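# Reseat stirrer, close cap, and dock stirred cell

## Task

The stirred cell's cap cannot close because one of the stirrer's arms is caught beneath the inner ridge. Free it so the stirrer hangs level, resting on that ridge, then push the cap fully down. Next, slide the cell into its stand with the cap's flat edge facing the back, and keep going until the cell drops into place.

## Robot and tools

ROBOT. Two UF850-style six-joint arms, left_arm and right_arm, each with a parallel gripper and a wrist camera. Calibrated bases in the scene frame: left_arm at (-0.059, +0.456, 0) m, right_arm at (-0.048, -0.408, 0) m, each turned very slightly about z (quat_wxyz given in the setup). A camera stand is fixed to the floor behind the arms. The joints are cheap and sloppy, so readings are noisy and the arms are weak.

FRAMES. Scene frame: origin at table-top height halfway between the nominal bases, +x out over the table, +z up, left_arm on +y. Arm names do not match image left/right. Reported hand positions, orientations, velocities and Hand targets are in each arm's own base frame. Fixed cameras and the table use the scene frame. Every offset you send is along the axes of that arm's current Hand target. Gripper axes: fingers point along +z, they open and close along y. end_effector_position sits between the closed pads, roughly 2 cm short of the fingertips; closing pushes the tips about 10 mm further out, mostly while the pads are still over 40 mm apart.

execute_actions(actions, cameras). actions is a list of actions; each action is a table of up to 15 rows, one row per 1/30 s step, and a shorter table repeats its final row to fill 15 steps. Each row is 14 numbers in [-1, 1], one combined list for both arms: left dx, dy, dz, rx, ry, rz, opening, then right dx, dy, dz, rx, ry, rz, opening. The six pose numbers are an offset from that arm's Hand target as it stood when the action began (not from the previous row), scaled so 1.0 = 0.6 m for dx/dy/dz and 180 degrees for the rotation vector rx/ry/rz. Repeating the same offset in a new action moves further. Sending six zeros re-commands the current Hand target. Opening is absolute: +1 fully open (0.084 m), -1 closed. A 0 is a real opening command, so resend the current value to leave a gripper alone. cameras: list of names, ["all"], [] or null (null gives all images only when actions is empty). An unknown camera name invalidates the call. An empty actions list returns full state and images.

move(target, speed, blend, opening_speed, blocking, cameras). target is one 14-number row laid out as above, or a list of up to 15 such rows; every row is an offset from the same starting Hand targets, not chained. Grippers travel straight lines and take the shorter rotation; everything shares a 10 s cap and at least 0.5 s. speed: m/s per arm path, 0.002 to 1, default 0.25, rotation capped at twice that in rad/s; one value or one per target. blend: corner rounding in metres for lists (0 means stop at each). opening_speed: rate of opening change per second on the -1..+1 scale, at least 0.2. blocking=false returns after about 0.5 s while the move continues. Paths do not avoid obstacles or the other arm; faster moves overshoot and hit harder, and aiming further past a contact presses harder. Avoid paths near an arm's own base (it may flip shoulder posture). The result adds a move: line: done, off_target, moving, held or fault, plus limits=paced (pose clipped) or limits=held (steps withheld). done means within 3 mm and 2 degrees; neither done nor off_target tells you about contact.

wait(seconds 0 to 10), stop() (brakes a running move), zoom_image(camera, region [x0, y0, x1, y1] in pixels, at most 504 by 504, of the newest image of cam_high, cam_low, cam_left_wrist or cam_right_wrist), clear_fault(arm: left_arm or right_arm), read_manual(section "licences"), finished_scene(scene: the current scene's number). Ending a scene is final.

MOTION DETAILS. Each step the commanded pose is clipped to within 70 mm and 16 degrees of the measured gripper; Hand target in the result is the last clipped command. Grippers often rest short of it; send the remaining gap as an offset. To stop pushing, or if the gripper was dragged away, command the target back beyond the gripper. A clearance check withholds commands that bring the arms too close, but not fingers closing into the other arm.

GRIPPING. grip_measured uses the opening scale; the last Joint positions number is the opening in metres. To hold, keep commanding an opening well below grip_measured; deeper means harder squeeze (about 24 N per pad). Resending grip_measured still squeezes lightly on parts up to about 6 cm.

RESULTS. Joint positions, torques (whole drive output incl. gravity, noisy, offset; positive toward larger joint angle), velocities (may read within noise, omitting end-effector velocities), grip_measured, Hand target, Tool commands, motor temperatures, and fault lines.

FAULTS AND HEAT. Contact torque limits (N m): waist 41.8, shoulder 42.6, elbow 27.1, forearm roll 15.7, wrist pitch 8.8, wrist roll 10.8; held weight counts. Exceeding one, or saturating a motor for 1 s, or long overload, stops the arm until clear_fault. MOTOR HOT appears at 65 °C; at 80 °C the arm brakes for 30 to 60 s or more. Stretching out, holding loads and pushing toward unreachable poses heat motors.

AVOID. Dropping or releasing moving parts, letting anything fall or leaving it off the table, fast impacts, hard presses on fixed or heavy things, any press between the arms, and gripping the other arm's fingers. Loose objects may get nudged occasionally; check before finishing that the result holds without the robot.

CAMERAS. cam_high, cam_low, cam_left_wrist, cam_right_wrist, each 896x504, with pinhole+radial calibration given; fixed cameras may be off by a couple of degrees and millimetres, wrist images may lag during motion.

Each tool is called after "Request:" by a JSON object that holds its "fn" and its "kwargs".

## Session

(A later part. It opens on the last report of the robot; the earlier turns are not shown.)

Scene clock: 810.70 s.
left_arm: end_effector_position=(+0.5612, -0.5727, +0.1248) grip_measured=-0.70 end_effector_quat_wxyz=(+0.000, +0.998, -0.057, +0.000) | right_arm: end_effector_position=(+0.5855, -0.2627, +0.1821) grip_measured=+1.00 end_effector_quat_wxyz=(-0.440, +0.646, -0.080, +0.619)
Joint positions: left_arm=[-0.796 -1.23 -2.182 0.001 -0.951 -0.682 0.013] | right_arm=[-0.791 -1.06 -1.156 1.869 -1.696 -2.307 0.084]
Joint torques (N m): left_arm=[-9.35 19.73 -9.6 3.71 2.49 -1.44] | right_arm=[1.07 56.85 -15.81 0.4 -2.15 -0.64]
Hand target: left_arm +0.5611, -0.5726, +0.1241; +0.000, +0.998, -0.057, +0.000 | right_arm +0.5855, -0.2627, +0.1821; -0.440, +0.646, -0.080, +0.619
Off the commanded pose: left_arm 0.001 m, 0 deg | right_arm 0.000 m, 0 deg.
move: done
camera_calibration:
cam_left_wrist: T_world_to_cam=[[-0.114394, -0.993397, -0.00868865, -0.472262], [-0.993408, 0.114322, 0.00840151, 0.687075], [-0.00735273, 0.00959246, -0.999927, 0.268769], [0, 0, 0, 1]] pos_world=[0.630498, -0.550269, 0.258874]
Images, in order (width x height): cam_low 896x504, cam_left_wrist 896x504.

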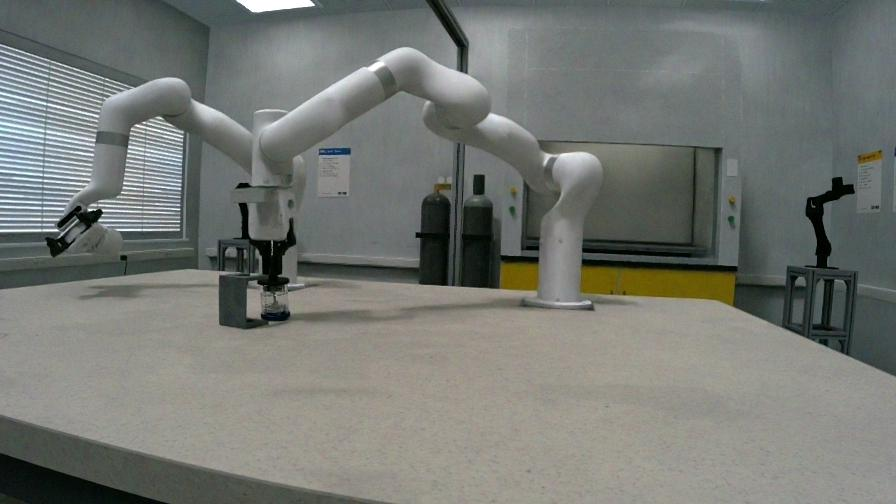

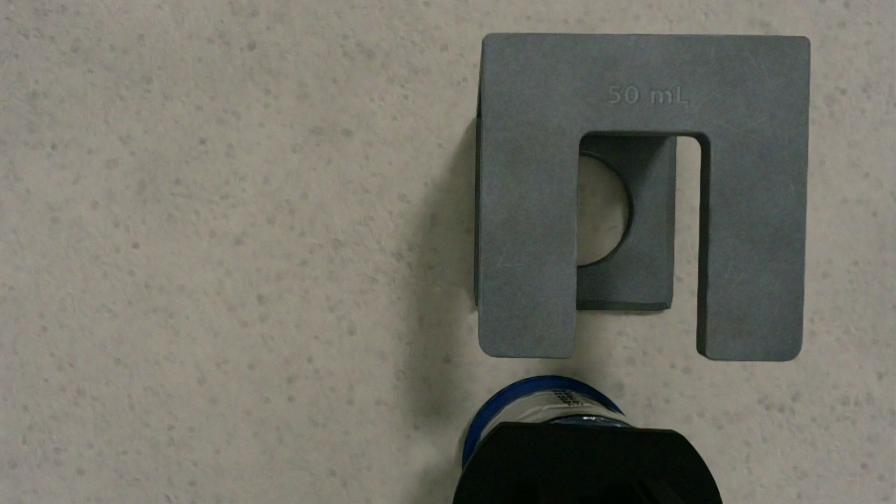

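Request:
{"fn": "move", "kwargs": {"target": [0,0,0,0,0,0,-0.45,0,0,0,0,0,0,1], "opening_speed": 0.5}}

Request:
{"fn": "move", "kwargs": {"target": [0,0,0,0,0,0,-1,0,0,0,0,0,0,1], "opening_speed": 0.5}}

Request:
{"fn": "move", "kwargs": {"target": [-0.01,0.012,-0.0172,0,0,0,-1,0,0,0,0,0,0,1], "speed": 0.04, "cameras": ["cam_left_wrist","cam_low"]}}

Request:
{"fn": "zoom_image", "kwargs": {"camera": "cam_low", "region": [220, 250, 360, 340]}}

Scene clock: 822.97 s.
left_arm: end_effector_position=(+0.5612, -0.5727, +0.1245) grip_measured=-0.47 end_effector_quat_wxyz=(+0.000, +0.998, -0.057, +0.000) | right_arm: end_effector_position=(+0.5855, -0.2627, +0.1821) grip_measured=+1.00 end_effector_quat_wxyz=(-0.440, +0.646, -0.080, +0.619)
Joint positions: left_arm=[-0.796 -1.231 -2.182 0.001 -0.951 -0.682 0.024] | right_arm=[-0.791 -1.06 -1.156 1.869 -1.696 -2.307 0.084]
Joint torques (N m): left_arm=[-0.43 25.04 -8.67 3.58 0.66 -1.31] | right_arm=[0.58 55.23 -16.7 0.17 -2.19 -0.74]
Hand target: left_arm +0.5611, -0.5726, +0.1241; +0.000, +0.998, -0.057, +0.000 | right_arm +0.5855, -0.2627, +0.1821; -0.440, +0.646, -0.080, +0.619
Off the commanded pose: left_arm 0.000 m, 0 deg | right_arm 0.000 m, 0 deg.
move: done

Scene clock: 824.27 s.
left_arm: end_effector_position=(+0.5611, -0.5726, +0.1242) grip_measured=-0.70 end_effector_quat_wxyz=(+0.000, +0.998, -0.057, +0.000) | right_arm: end_effector_position=(+0.5855, -0.2627, +0.1821) grip_measured=+1.00 end_effector_quat_wxyz=(-0.440, +0.646, -0.080, +0.619)
Joint positions: left_arm=[-0.796 -1.231 -2.182 0.001 -0.951 -0.682 0.013] | right_arm=[-0.791 -1.06 -1.156 1.869 -1.696 -2.307 0.084]
Joint torques (N m): left_arm=[2.57 27.12 -19.72 0.73 -1.31 -1.22] | right_arm=[1.67 54.98 -16.63 0.35 -2.11 -0.59]
Hand target: left_arm +0.5611, -0.5726, +0.1241; +0.000, +0.998, -0.057, +0.000 | right_arm +0.5855, -0.2627, +0.1821; -0.440, +0.646, -0.080, +0.619
Off the commanded pose: left_arm 0.000 m, 0 deg | right_arm 0.000 m, 0 deg.
move: done

Scene clock: 825.03 s.
left_arm: end_effector_position=(+0.5542, -0.5789, +0.1340) grip_measured=-0.70 end_effector_quat_wxyz=(+0.000, +0.998, -0.057, +0.000) | right_arm: end_effector_position=(+0.5855, -0.2627, +0.1821) grip_measured=+1.00 end_effector_quat_wxyz=(-0.440, +0.646, -0.080, +0.619)
Joint positions: left_arm=[-0.807 -1.219 -2.183 0.001 -0.964 -0.694 0.013] | right_arm=[-0.791 -1.06 -1.156 1.869 -1.696 -2.307 0.084]
Joint torques (N m): left_arm=[-8.74 87.7 -34.71 -1.71 -1.24 -1.5] | right_arm=[-0.07 56.45 -17.05 0.39 -2.15 -0.65]
Hand target: left_arm +0.5543, -0.5790, +0.1345; +0.000, +0.998, -0.057, +0.000 | right_arm +0.5855, -0.2627, +0.1821; -0.440, +0.646, -0.080, +0.619
Off the commanded pose: left_arm 0.000 m, 0 deg | right_arm 0.000 m, 0 deg.
move: done
camera_calibration:
cam_left_wrist: T_world_to_cam=[[-0.114407, -0.993388, -0.00957891, -0.479067], [-0.9934, 0.114318, 0.00940992, 0.680698], [-0.00825266, 0.0105923, -0.99991, 0.279091], [0, 0, 0, 1]] pos_world=[0.6237, -0.556671, 0.268072]
Images, in order (width x height): cam_low 896x504, cam_left_wrist 896x504.

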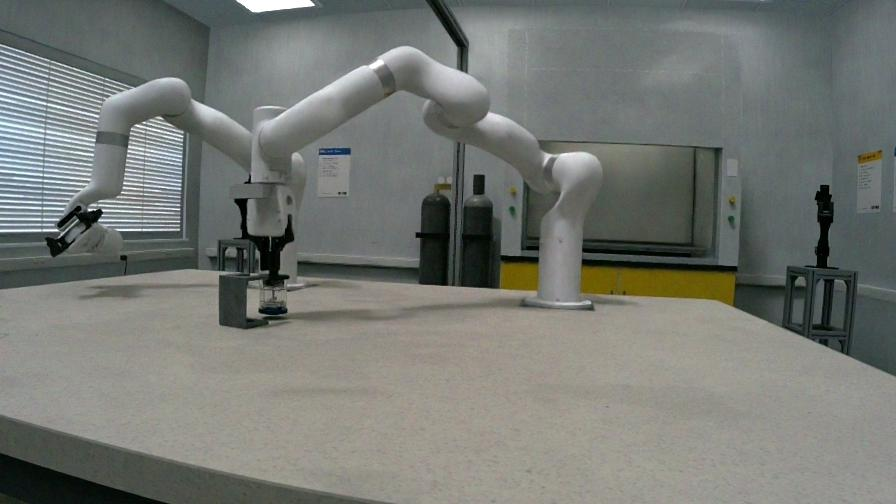

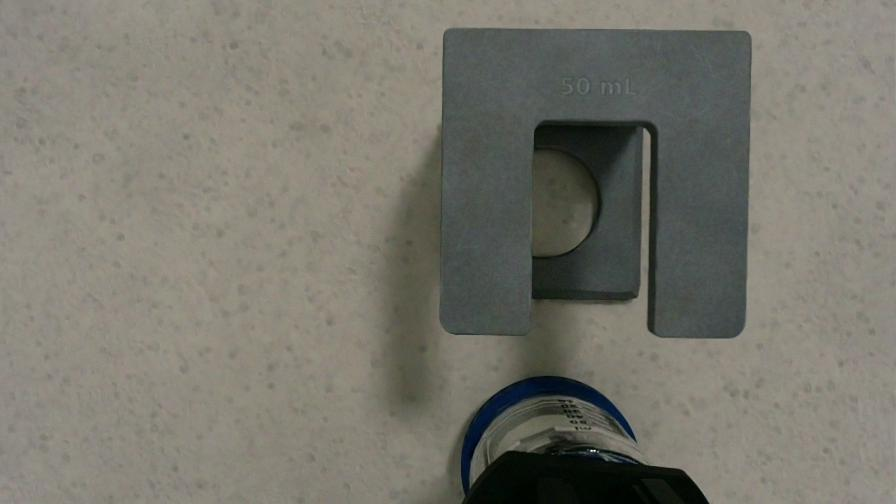

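Scaled by 3.600.

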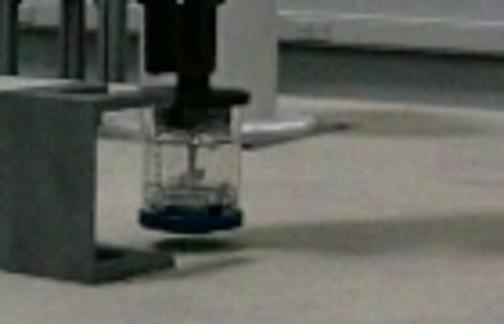

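Request:
{"fn": "zoom_image", "kwargs": {"camera": "cam_left_wrist", "region": [420, 340, 740, 504]}}

Request:
{"fn": "zoom_image", "kwargs": {"camera": "cam_low", "region": [230, 260, 310, 330]}}

Scaled by 1.575.

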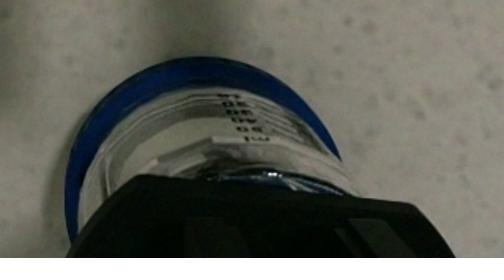

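Scaled by 6.300.

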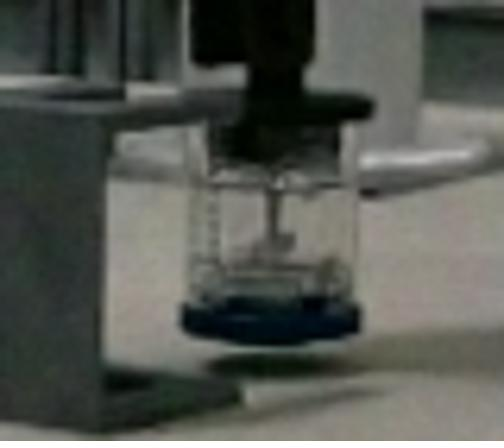

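Request:
{"fn": "move", "kwargs": {"target": [0,0,0.0172,0,0,0,-1,0,0,0,0,0,0,1], "speed": 0.03}}

Request:
{"fn": "move", "kwargs": {"target": [0,0,0,0,0,0,-0.4,0,0,0,0,0,0,1], "opening_speed": 0.5, "cameras": ["cam_left_wrist"]}}

Request:
{"fn": "move", "kwargs": {"target": [0,0,0,0,0,0,-1,0,0,0,0,0,0,1], "opening_speed": 0.5, "cameras": ["cam_left_wrist"]}}

Request:
{"fn": "move", "kwargs": {"target": [0,0,-0.0172,0,0,0,-1,0,0,0,0,0,0,1], "speed": 0.02, "cameras": ["cam_left_wrist","cam_low"]}}

Request:
{"fn": "zoom_image", "kwargs": {"camera": "cam_low", "region": [230, 260, 310, 330]}}

Scene clock: 839.57 s.
left_arm: end_effector_position=(+0.5543, -0.5791, +0.1242) grip_measured=-0.70 end_effector_quat_wxyz=(+0.000, +0.998, -0.057, +0.000) | right_arm: end_effector_position=(+0.5855, -0.2627, +0.1821) grip_measured=+1.00 end_effector_quat_wxyz=(-0.440, +0.646, -0.080, +0.619)
Joint positions: left_arm=[-0.807 -1.231 -2.182 0.001 -0.951 -0.694 0.013] | right_arm=[-0.791 -1.06 -1.156 1.869 -1.696 -2.307 0.084]
Joint torques (N m): left_arm=[-10.05 28.34 -10.5 -1.39 1.57 -1.42] | right_arm=[0.94 56.9 -16.56 0.35 -2.05 -0.67]
Hand target: left_arm +0.5543, -0.5790, +0.1241; +0.000, +0.998, -0.057, +0.000 | right_arm +0.5855, -0.2627, +0.1821; -0.440, +0.646, -0.080, +0.619
Off the commanded pose: left_arm 0.000 m, 0 deg | right_arm 0.000 m, 0 deg.
move: done

Scene clock: 841.00 s.
left_arm: end_effector_position=(+0.5543, -0.5791, +0.1242) grip_measured=-0.42 end_effector_quat_wxyz=(+0.000, +0.998, -0.057, +0.000) | right_arm: end_effector_position=(+0.5855, -0.2627, +0.1821) grip_measured=+1.00 end_effector_quat_wxyz=(-0.440, +0.646, -0.080, +0.619)
Joint positions: left_arm=[-0.807 -1.231 -2.182 0.001 -0.951 -0.694 0.026] | right_arm=[-0.791 -1.06 -1.156 1.869 -1.696 -2.307 0.084]
Joint torques (N m): left_arm=[-7.18 26.97 -10.23 -0.87 1.82 -1.39] | right_arm=[0.38 56.15 -16.63 0.33 -2.16 -0.63]
Hand target: left_arm +0.5543, -0.5790, +0.1241; +0.000, +0.998, -0.057, +0.000 | right_arm +0.5855, -0.2627, +0.1821; -0.440, +0.646, -0.080, +0.619
Off the commanded pose: left_arm 0.000 m, 0 deg | right_arm 0.000 m, 0 deg.
move: done
camera_calibration:
cam_left_wrist: T_world_to_cam=[[-0.114399, -0.993394, -0.00904019, -0.479406], [-0.993405, 0.11432, 0.00884461, 0.680951], [-0.00775271, 0.00999238, -0.99992, 0.268651], [0, 0, 0, 1]] pos_world=[0.623699, -0.55677, 0.258273]
Images, in order (width x height): cam_left_wrist 896x504.

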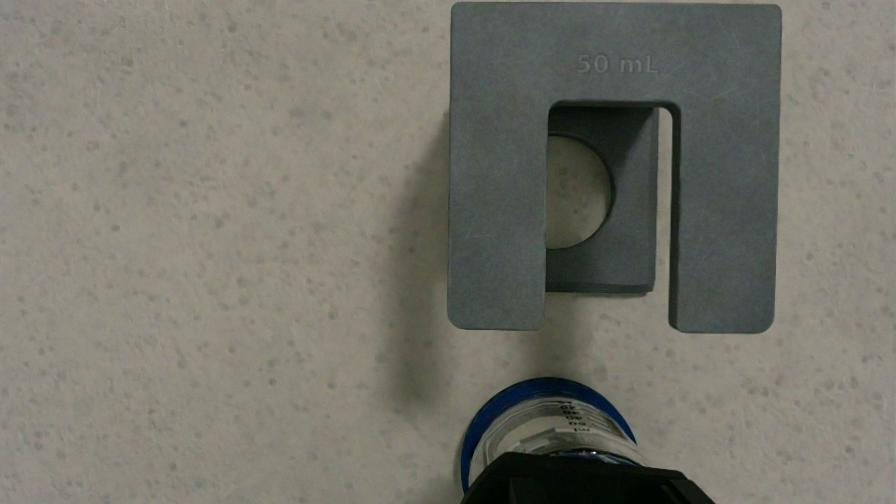

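Scene clock: 842.40 s.
left_arm: end_effector_position=(+0.5543, -0.5791, +0.1242) grip_measured=-0.70 end_effector_quat_wxyz=(+0.000, +0.998, -0.057, +0.000) | right_arm: end_effector_position=(+0.5855, -0.2627, +0.1821) grip_measured=+1.00 end_effector_quat_wxyz=(-0.440, +0.646, -0.080, +0.619)
Joint positions: left_arm=[-0.807 -1.231 -2.182 0.001 -0.951 -0.694 0.013] | right_arm=[-0.791 -1.06 -1.156 1.869 -1.696 -2.307 0.084]
Joint torques (N m): left_arm=[-4.39 27.36 -10.21 -0.63 1.84 -1.48] | right_arm=[-0.18 56.01 -16.51 0.03 -2.26 -0.65]
Hand target: left_arm +0.5543, -0.5790, +0.1241; +0.000, +0.998, -0.057, +0.000 | right_arm +0.5855, -0.2627, +0.1821; -0.440, +0.646, -0.080, +0.619
Off the commanded pose: left_arm 0.000 m, 0 deg | right_arm 0.000 m, 0 deg.
move: done
camera_calibration:
cam_left_wrist: T_world_to_cam=[[-0.114399, -0.993394, -0.00904019, -0.479406], [-0.993405, 0.11432, 0.00884461, 0.680951], [-0.00775271, 0.00999238, -0.99992, 0.268651], [0, 0, 0, 1]] pos_world=[0.623699, -0.55677, 0.258273]
Images, in order (width x height): cam_left_wrist 896x504.

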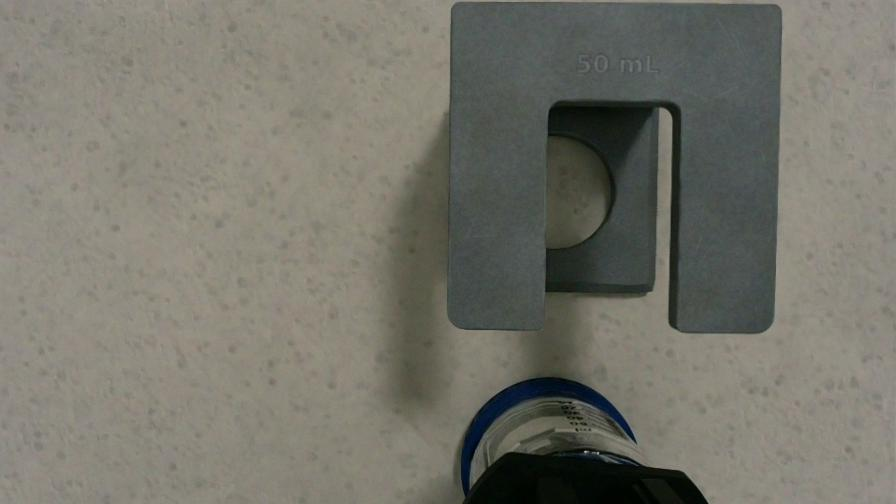

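Scene clock: 843.17 s.
left_arm: end_effector_position=(+0.5542, -0.5790, +0.1340) grip_measured=-0.70 end_effector_quat_wxyz=(+0.000, +0.998, -0.057, +0.000) | right_arm: end_effector_position=(+0.5855, -0.2627, +0.1821) grip_measured=+1.00 end_effector_quat_wxyz=(-0.440, +0.646, -0.080, +0.619)
Joint positions: left_arm=[-0.807 -1.219 -2.183 0.001 -0.964 -0.694 0.013] | right_arm=[-0.791 -1.06 -1.156 1.869 -1.696 -2.307 0.084]
Joint torques (N m): left_arm=[-5.12 86.78 -34.79 -0.46 -1.3 -1.28] | right_arm=[-0.07 56.17 -16.11 0.67 -2.17 -0.68]
Hand target: left_arm +0.5543, -0.5790, +0.1345; +0.000, +0.998, -0.057, +0.000 | right_arm +0.5855, -0.2627, +0.1821; -0.440, +0.646, -0.080, +0.619
Off the commanded pose: left_arm 0.000 m, 0 deg | right_arm 0.000 m, 0 deg.
move: done
camera_calibration:
cam_left_wrist: T_world_to_cam=[[-0.114308, -0.9934, -0.00948037, -0.479173], [-0.993411, 0.114219, 0.00939725, 0.680555], [-0.00825239, 0.0104921, -0.999911, 0.279035], [0, 0, 0, 1]] pos_world=[0.6236, -0.556671, 0.268072]
Images, in order (width x height): cam_low 896x504, cam_left_wrist 896x504.

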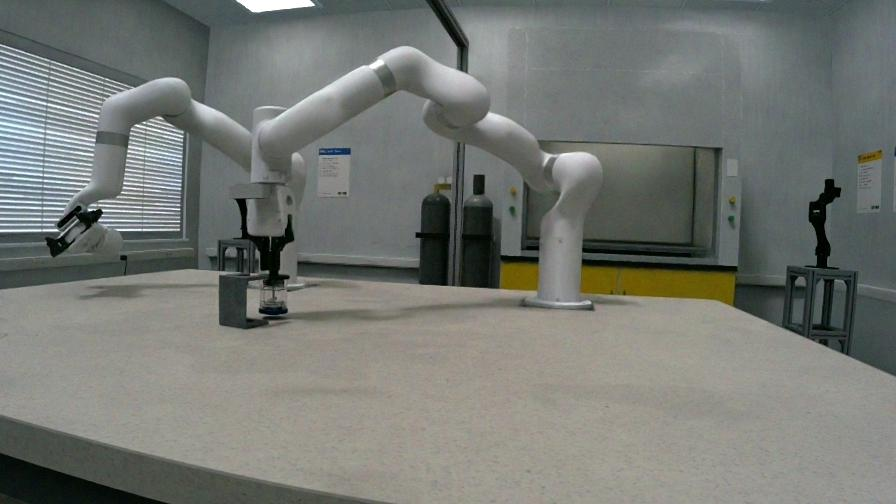

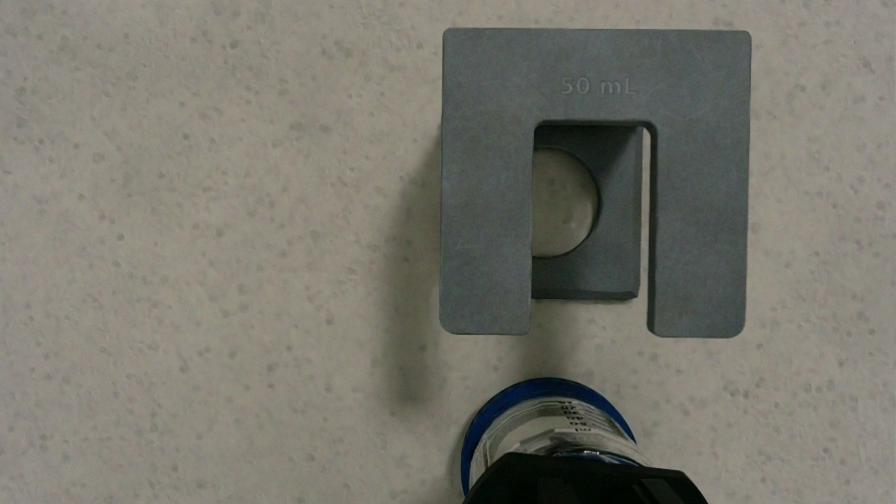

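Scaled by 6.300.

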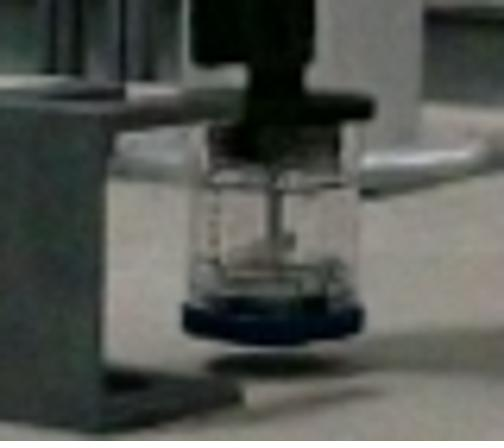

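Request:
{"fn": "move", "kwargs": {"target": [0,0,-0.0025,0,0,-0.0167,-1,0,0,0,0,0,0,1], "speed": 0.05, "cameras": ["cam_left_wrist","cam_high"]}}

Request:
{"fn": "zoom_image", "kwargs": {"camera": "cam_left_wrist", "region": [420, 0, 820, 504]}}

Request:
{"fn": "zoom_image", "kwargs": {"camera": "cam_high", "region": [350, 180, 440, 270]}}

Scene clock: 861.53 s.
left_arm: end_effector_position=(+0.5542, -0.5790, +0.1355) grip_measured=-0.70 end_effector_quat_wxyz=(+0.000, +1.000, -0.031, +0.000) | right_arm: end_effector_position=(+0.5855, -0.2627, +0.1821) grip_measured=+1.00 end_effector_quat_wxyz=(-0.440, +0.646, -0.080, +0.619)
Joint positions: left_arm=[-0.807 -1.217 -2.183 0.001 -0.966 -0.747 0.013] | right_arm=[-0.791 -1.06 -1.156 1.869 -1.696 -2.307 0.084]
Joint torques (N m): left_arm=[-2.49 86.04 -34.53 -0.59 -1.29 -1.4] | right_arm=[0.12 57.02 -16.46 0.47 -2.23 -0.71]
Hand target: left_arm +0.5543, -0.5790, +0.1360; +0.000, +1.000, -0.031, +0.000 | right_arm +0.5855, -0.2627, +0.1821; -0.440, +0.646, -0.080, +0.619
Off the commanded pose: left_arm 0.000 m, 0 deg | right_arm 0.000 m, 0 deg.
move: done
camera_calibration:
cam_left_wrist: T_world_to_cam=[[-0.0620605, -0.998028, -0.00943985, -0.510825], [-0.998034, 0.0619729, 0.00930598, 0.652964], [-0.00870261, 0.00999883, -0.999912, 0.280495], [0, 0, 0, 1]] pos_world=[0.62242, -0.553089, 0.269572]
Images, in order (width x height): cam_high 896x504, cam_left_wrist 896x504.

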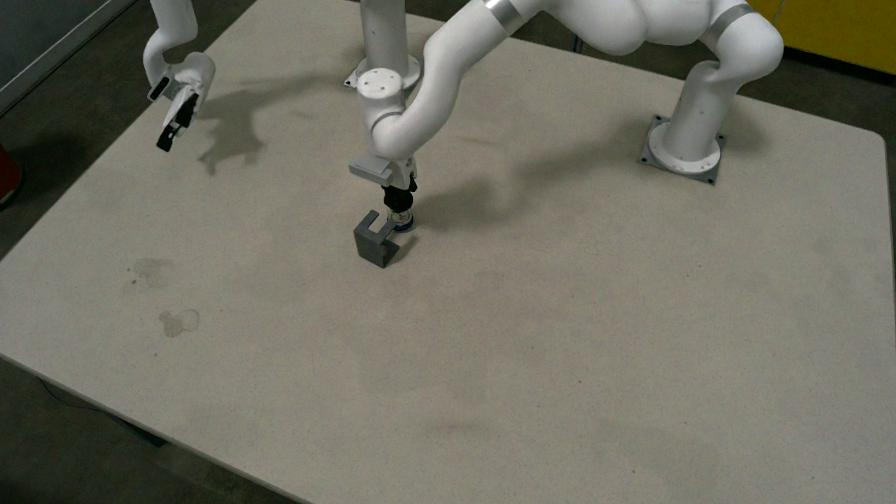

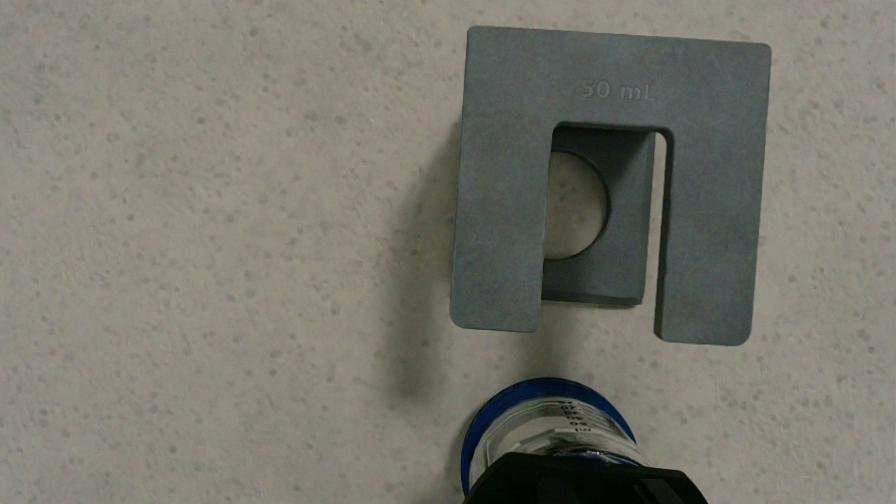

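Scaled by 1.000.

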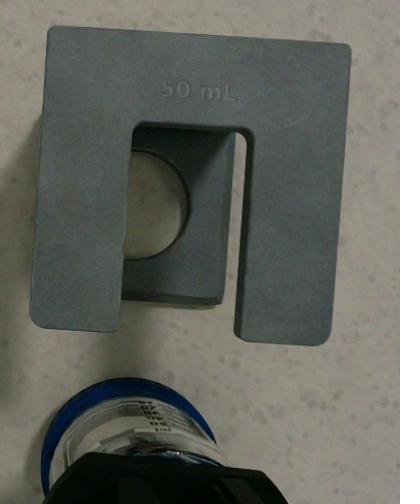

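Scaled by 5.600.

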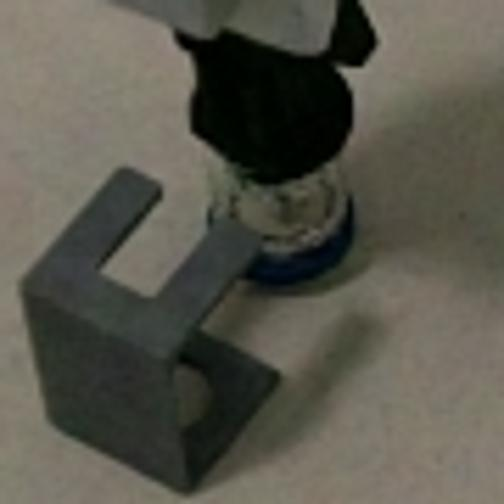

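Request:
{"fn": "move", "kwargs": {"target": [[0.002,-0.0035,0.0033,0,0,0,-1,0,0,0,0,0,0,1],[0.05,-0.0065,0.0033,0,0,0,-1,0,0,0,0,0,0,1]], "speed": 0.03, "cameras": ["cam_left_wrist","cam_low"]}}

Request:
{"fn": "zoom_image", "kwargs": {"camera": "cam_low", "region": [210, 260, 290, 330]}}

Scene clock: 874.07 s.
left_arm: end_effector_position=(+0.5845, -0.5770, +0.1340) grip_measured=-0.70 end_effector_quat_wxyz=(+0.000, +1.000, -0.031, +0.000) | right_arm: end_effector_position=(+0.5855, -0.2627, +0.1821) grip_measured=+1.00 end_effector_quat_wxyz=(-0.440, +0.646, -0.080, +0.619)
Joint positions: left_arm=[-0.779 -1.316 -2.362 0.001 -1.046 -0.718 0.013] | right_arm=[-0.791 -1.06 -1.156 1.869 -1.696 -2.307 0.084]
Joint torques (N m): left_arm=[11.32 29.92 -34.98 1.04 -1.52 1.42] | right_arm=[0.24 55.19 -15.91 0.54 -2.29 -0.59]
Hand target: left_arm +0.5845, -0.5770, +0.1340; +0.000, +1.000, -0.031, +0.000 | right_arm +0.5855, -0.2627, +0.1821; -0.440, +0.646, -0.080, +0.619
Off the commanded pose: left_arm 0.000 m, 0 deg | right_arm 0.000 m, 0 deg.
move: done
camera_calibration:
cam_left_wrist: T_world_to_cam=[[-0.0621533, -0.998025, -0.00916461, -0.50698], [-0.998032, 0.0620721, 0.00888936, 0.683158], [-0.00830293, 0.00969908, -0.999918, 0.278814], [0, 0, 0, 1]] pos_world=[0.652619, -0.551088, 0.268073]
Images, in order (width x height): cam_low 896x504, cam_left_wrist 896x504.

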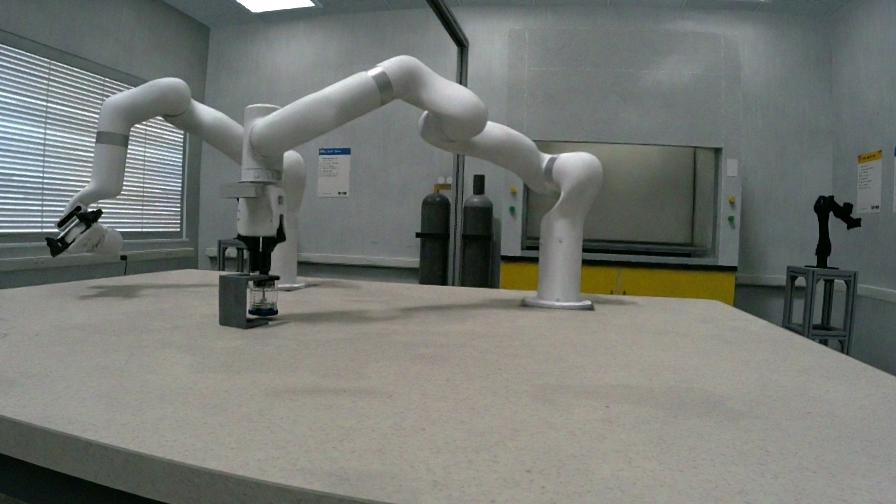

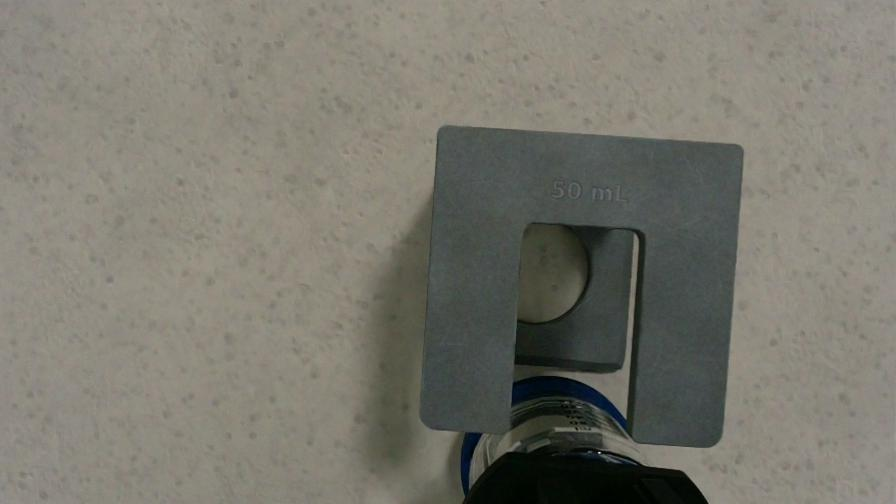

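Scaled by 6.300.

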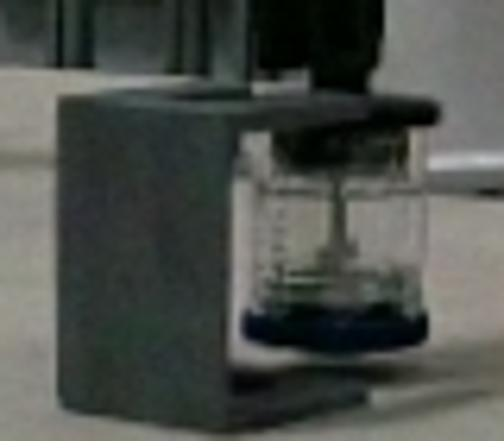

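Request:
{"fn": "move", "kwargs": {"target": [0,-0.0105,0.0025,0,0,0,-1,0,0,0,0,0,0,1], "speed": 0.03, "cameras": ["cam_left_wrist","cam_low"]}}

Request:
{"fn": "zoom_image", "kwargs": {"camera": "cam_low", "region": [210, 260, 290, 330]}}

Scene clock: 880.50 s.
left_arm: end_effector_position=(+0.5848, -0.5706, +0.1321) grip_measured=-0.70 end_effector_quat_wxyz=(+0.000, +1.000, -0.031, +0.000) | right_arm: end_effector_position=(+0.5855, -0.2627, +0.1821) grip_measured=+1.00 end_effector_quat_wxyz=(-0.440, +0.646, -0.080, +0.619)
Joint positions: left_arm=[-0.773 -1.296 -2.319 0.001 -1.024 -0.712 0.013] | right_arm=[-0.791 -1.06 -1.156 1.869 -1.696 -2.307 0.084]
Joint torques (N m): left_arm=[10.16 88.24 -11.52 -1.75 1.82 1.41] | right_arm=[0.61 56.56 -16.93 0.47 -2.21 -0.57]
Hand target: left_arm +0.5849, -0.5707, +0.1325; +0.000, +1.000, -0.031, +0.000 | right_arm +0.5855, -0.2627, +0.1821; -0.440, +0.646, -0.080, +0.619
Off the commanded pose: left_arm 0.000 m, 0 deg | right_arm 0.000 m, 0 deg.
move: done
camera_calibration:
cam_left_wrist: T_world_to_cam=[[-0.0620605, -0.998028, -0.00943985, -0.500582], [-0.998034, 0.0619729, 0.00930598, 0.682916], [-0.00870261, 0.00999883, -0.999912, 0.277177], [0, 0, 0, 1]] pos_world=[0.65292, -0.544689, 0.266072]
Images, in order (width x height): cam_low 896x504, cam_left_wrist 896x504.

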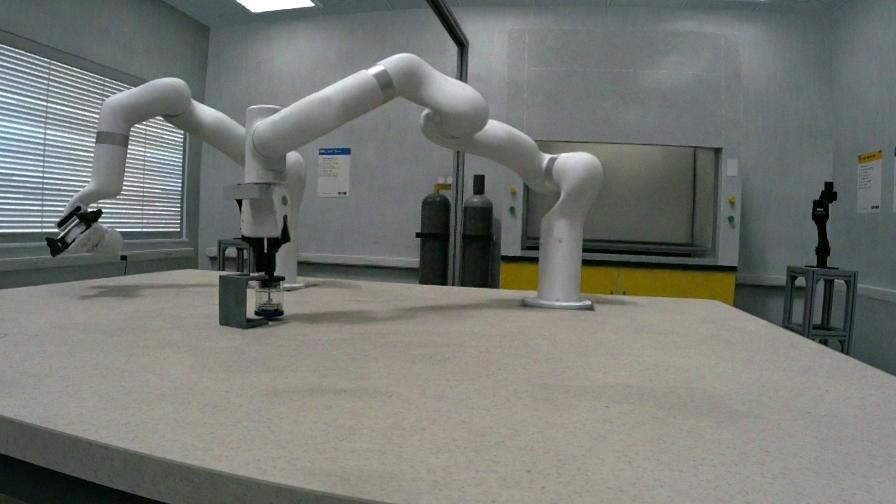

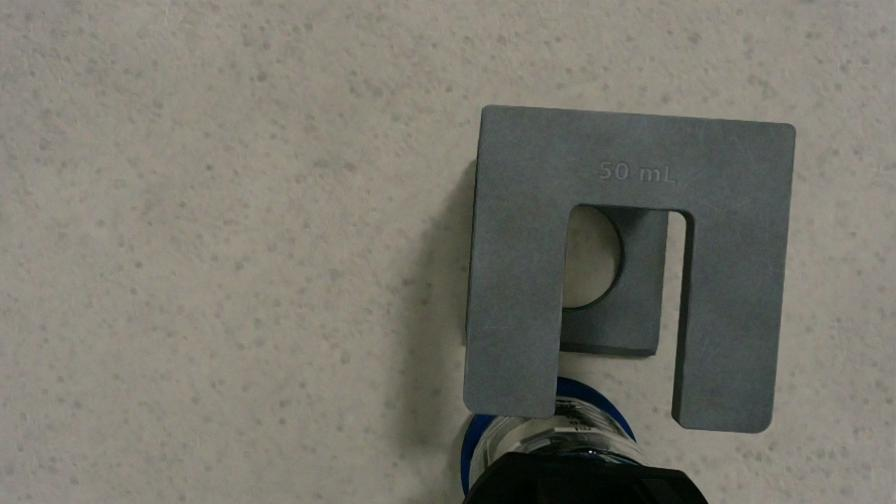

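Scaled by 6.300.

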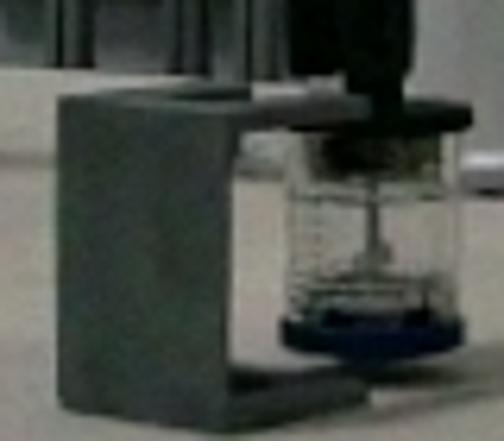

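Request:
{"fn": "move", "kwargs": {"target": [0.03,0,0,0,0,0,-1,0,0,0,0,0,0,1], "speed": 0.03, "cameras": ["cam_left_wrist","cam_low"]}}

Request:
{"fn": "zoom_image", "kwargs": {"camera": "cam_low", "region": [210, 260, 290, 330]}}

Scene clock: 890.13 s.
left_arm: end_effector_position=(+0.6029, -0.5718, +0.1325) grip_measured=-0.70 end_effector_quat_wxyz=(+0.000, +1.000, -0.031, +0.000) | right_arm: end_effector_position=(+0.5855, -0.2627, +0.1821) grip_measured=+1.00 end_effector_quat_wxyz=(-0.440, +0.646, -0.080, +0.619)
Joint positions: left_arm=[-0.759 -1.383 -2.483 0.001 -1.1 -0.698 0.013] | right_arm=[-0.791 -1.06 -1.156 1.869 -1.696 -2.307 0.084]
Joint torques (N m): left_arm=[10.93 29.62 -34.67 -0.05 -1.76 1.47] | right_arm=[0.91 56.61 -16.42 0.4 -2.21 -0.56]
Hand target: left_arm +0.6029, -0.5718, +0.1325; +0.000, +1.000, -0.031, +0.000 | right_arm +0.5855, -0.2627, +0.1821; -0.440, +0.646, -0.080, +0.619
Off the commanded pose: left_arm 0.000 m, 0 deg | right_arm 0.000 m, 0 deg.
move: done
camera_calibration:
cam_left_wrist: T_world_to_cam=[[-0.0621526, -0.998025, -0.00906482, -0.500694], [-0.998032, 0.0620723, 0.00888315, 0.701115], [-0.00830294, 0.00959909, -0.999919, 0.277362], [0, 0, 0, 1]] pos_world=[0.670919, -0.545888, 0.266573]
Images, in order (width x height): cam_low 896x504, cam_left_wrist 896x504.

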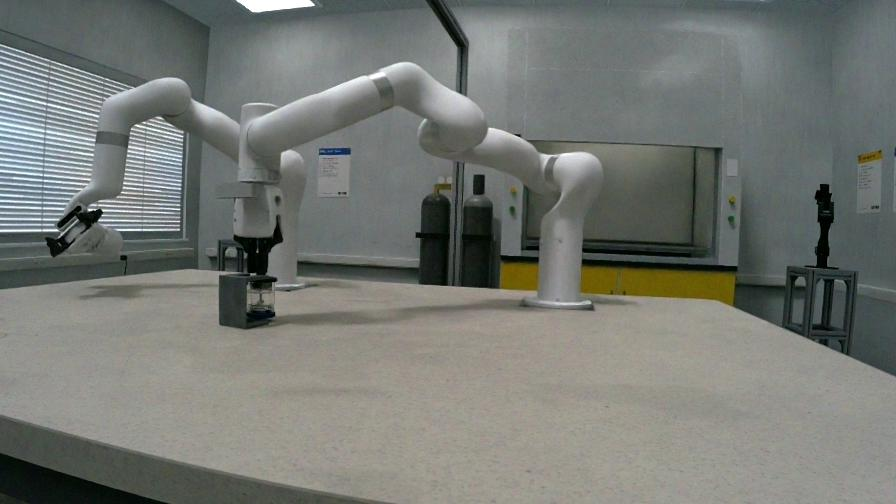

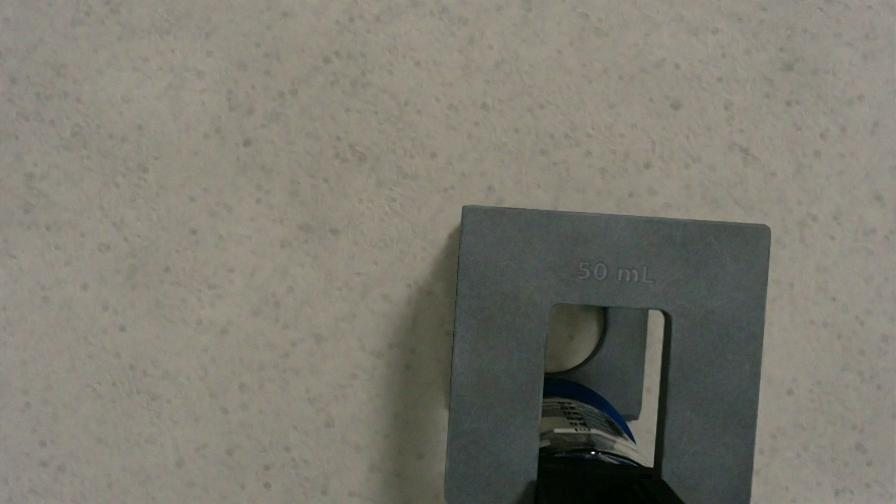

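Scaled by 6.300.

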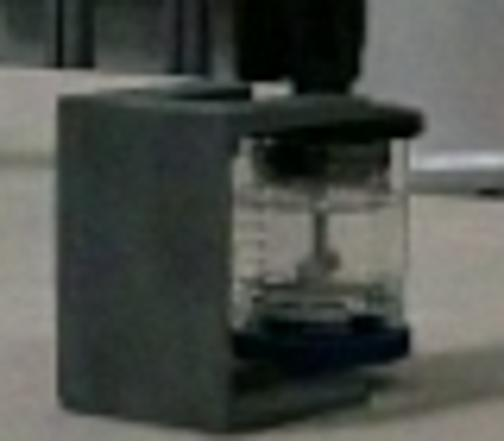

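Request:
{"fn": "move", "kwargs": {"target": [0.03,-0.0018,0,0,0,0,-1,0,0,0,0,0,0,1], "speed": 0.03, "cameras": ["cam_left_wrist","cam_low"]}}

Request:
{"fn": "zoom_image", "kwargs": {"camera": "cam_low", "region": [210, 260, 290, 330]}}

Scene clock: 897.57 s.
left_arm: end_effector_position=(+0.6205, -0.5715, +0.1329) grip_measured=-0.70 end_effector_quat_wxyz=(+0.003, +1.000, -0.031, +0.004) | right_arm: end_effector_position=(+0.5855, -0.2627, +0.1821) grip_measured=+1.00 end_effector_quat_wxyz=(-0.440, +0.646, -0.080, +0.619)
Joint positions: left_arm=[-0.744 -1.536 -2.768 0.001 -1.223 -0.683 0.013] | right_arm=[-0.791 -1.06 -1.156 1.869 -1.696 -2.307 0.084]
Joint torques (N m): left_arm=[12.97 24.88 -30.83 -1.45 -1.31 1.45] | right_arm=[1.06 55.82 -16.46 0.29 -2.16 -0.63]
Hand target: left_arm +0.6209, -0.5718, +0.1325; +0.000, +1.000, -0.031, +0.000 | right_arm +0.5855, -0.2627, +0.1821; -0.440, +0.646, -0.080, +0.619
Off the commanded pose: left_arm 0.001 m, 1 deg | right_arm 0.000 m, 0 deg.
elbow stopped short (left arm): the move would have taken joint 3 (elbow) straighter than the controller allows.
move: done
camera_calibration:
cam_left_wrist: T_world_to_cam=[[-0.0620907, -0.998064, -0.00357354, -0.500065], [-0.998069, 0.0620833, 0.00212874, 0.719629], [-0.00190276, 0.00369881, -0.999991, 0.270606], [0, 0, 0, 1]] pos_world=[0.687705, -0.544775, 0.267284]
Images, in order (width x height): cam_low 896x504, cam_left_wrist 896x504.

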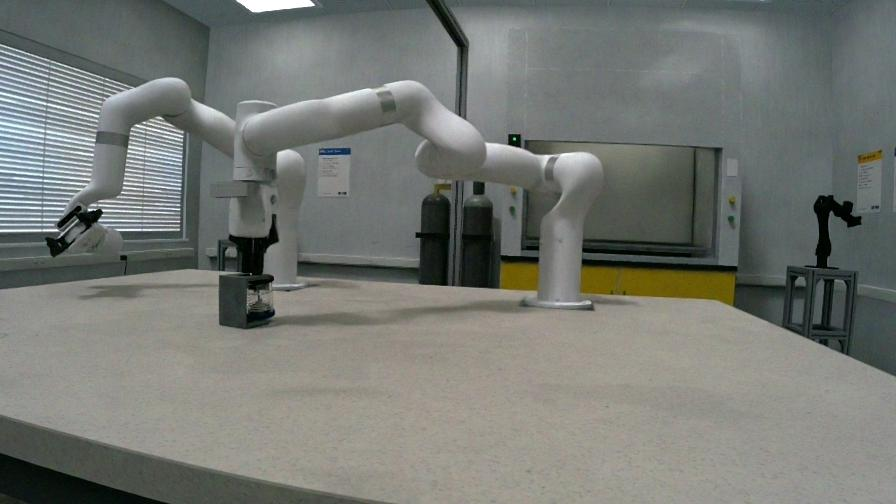

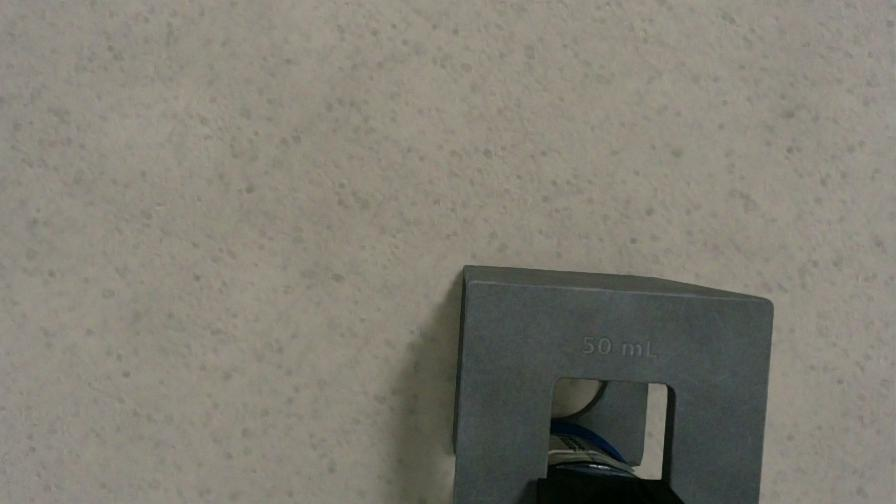

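Scaled by 6.300.

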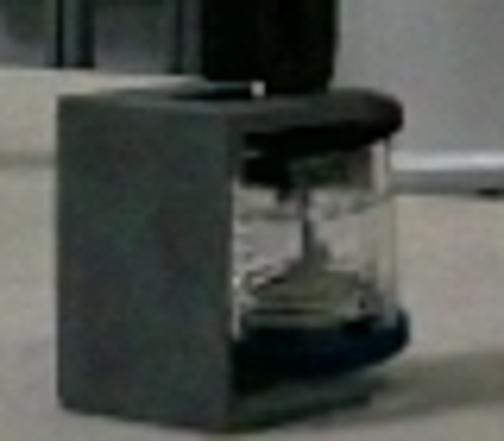

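Request:
{"fn": "move", "kwargs": {"target": [-0.003,0,0.002,0,0,0,-1,0,0,0,0,0,0,1], "speed": 0.02}}

Request:
{"fn": "move", "kwargs": {"target": [0,0,0,0,0,0,-0.35,0,0,0,0,0,0,1], "opening_speed": 0.4, "cameras": ["cam_left_wrist","cam_low"]}}

Request:
{"fn": "zoom_image", "kwargs": {"camera": "cam_low", "region": [210, 260, 290, 330]}}

Scene clock: 914.03 s.
left_arm: end_effector_position=(+0.6190, -0.5716, +0.1321) grip_measured=-0.70 end_effector_quat_wxyz=(+0.001, +1.000, -0.031, +0.002) | right_arm: end_effector_position=(+0.5855, -0.2627, +0.1821) grip_measured=+1.00 end_effector_quat_wxyz=(-0.440, +0.646, -0.080, +0.619)
Joint positions: left_arm=[-0.746 -1.537 -2.768 0.001 -1.226 -0.685 0.013] | right_arm=[-0.791 -1.06 -1.156 1.869 -1.696 -2.307 0.084]
Joint torques (N m): left_arm=[-7.51 21.95 -25.74 0.81 -1.37 -1.18] | right_arm=[0.69 55.6 -16.78 0.15 -2.22 -0.64]
Hand target: left_arm +0.6191, -0.5717, +0.1313; +0.000, +1.000, -0.031, +0.000 | right_arm +0.5855, -0.2627, +0.1821; -0.440, +0.646, -0.080, +0.619
Off the commanded pose: left_arm 0.001 m, 0 deg | right_arm 0.000 m, 0 deg.
elbow stopped short (left arm): the move would have taken joint 3 (elbow) straighter than the controller allows.
move: done

Scene clock: 915.90 s.
left_arm: end_effector_position=(+0.6188, -0.5715, +0.1315) grip_measured=-0.37 end_effector_quat_wxyz=(+0.001, +1.000, -0.031, +0.002) | right_arm: end_effector_position=(+0.5855, -0.2627, +0.1821) grip_measured=+1.00 end_effector_quat_wxyz=(-0.440, +0.646, -0.080, +0.619)
Joint positions: left_arm=[-0.746 -1.538 -2.768 0.001 -1.226 -0.685 0.028] | right_arm=[-0.791 -1.06 -1.156 1.869 -1.696 -2.307 0.084]
Joint torques (N m): left_arm=[-7.7 29.16 -11.34 2.1 -1.19 -1.06] | right_arm=[0.52 56.3 -16.19 0.08 -2.21 -0.6]
Hand target: left_arm +0.6191, -0.5717, +0.1313; +0.000, +1.000, -0.031, +0.000 | right_arm +0.5855, -0.2627, +0.1821; -0.440, +0.646, -0.080, +0.619
Off the commanded pose: left_arm 0.000 m, 0 deg | right_arm 0.000 m, 0 deg.
elbow stopped short (left arm): the move would have taken joint 3 (elbow) straighter than the controller allows.
move: done
camera_calibration:
cam_left_wrist: T_world_to_cam=[[-0.0621179, -0.998046, -0.0067378, -0.499676], [-0.998053, 0.0620776, 0.00603307, 0.717517], [-0.00560301, 0.00709944, -0.999959, 0.273385], [0, 0, 0, 1]] pos_world=[0.686613, -0.545182, 0.265678]
Images, in order (width x height): cam_low 896x504, cam_left_wrist 896x504.

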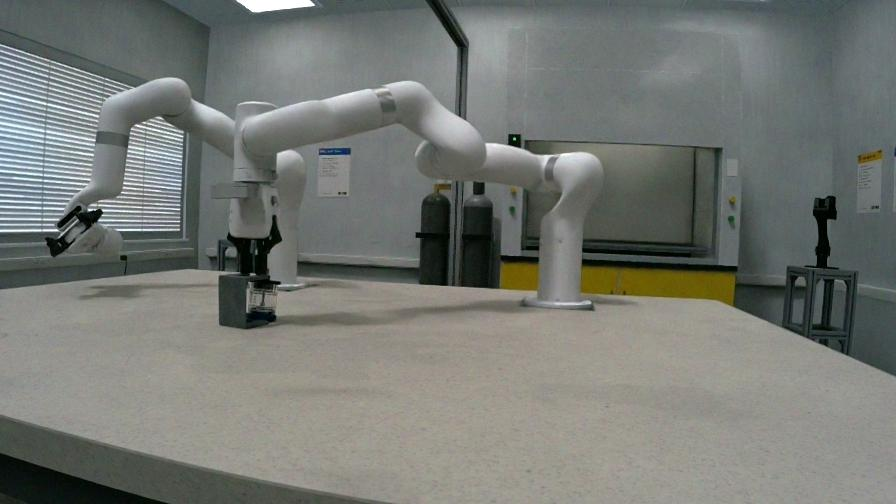

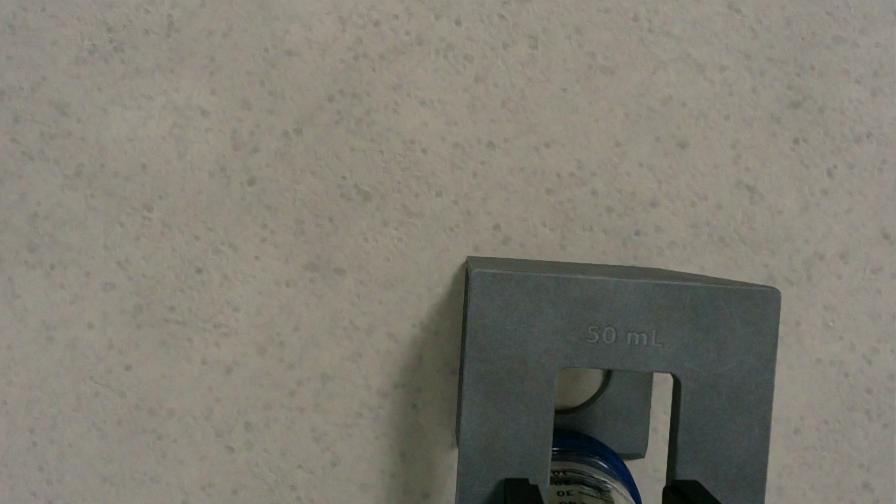

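Scaled by 6.300.

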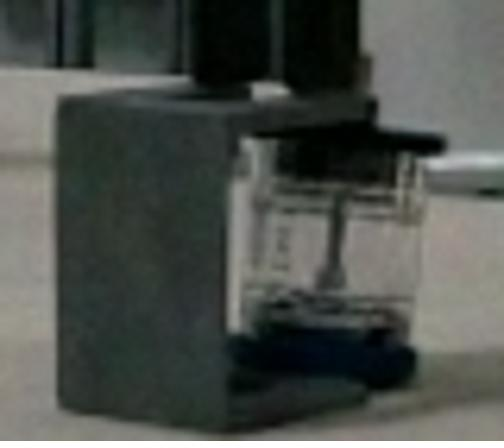

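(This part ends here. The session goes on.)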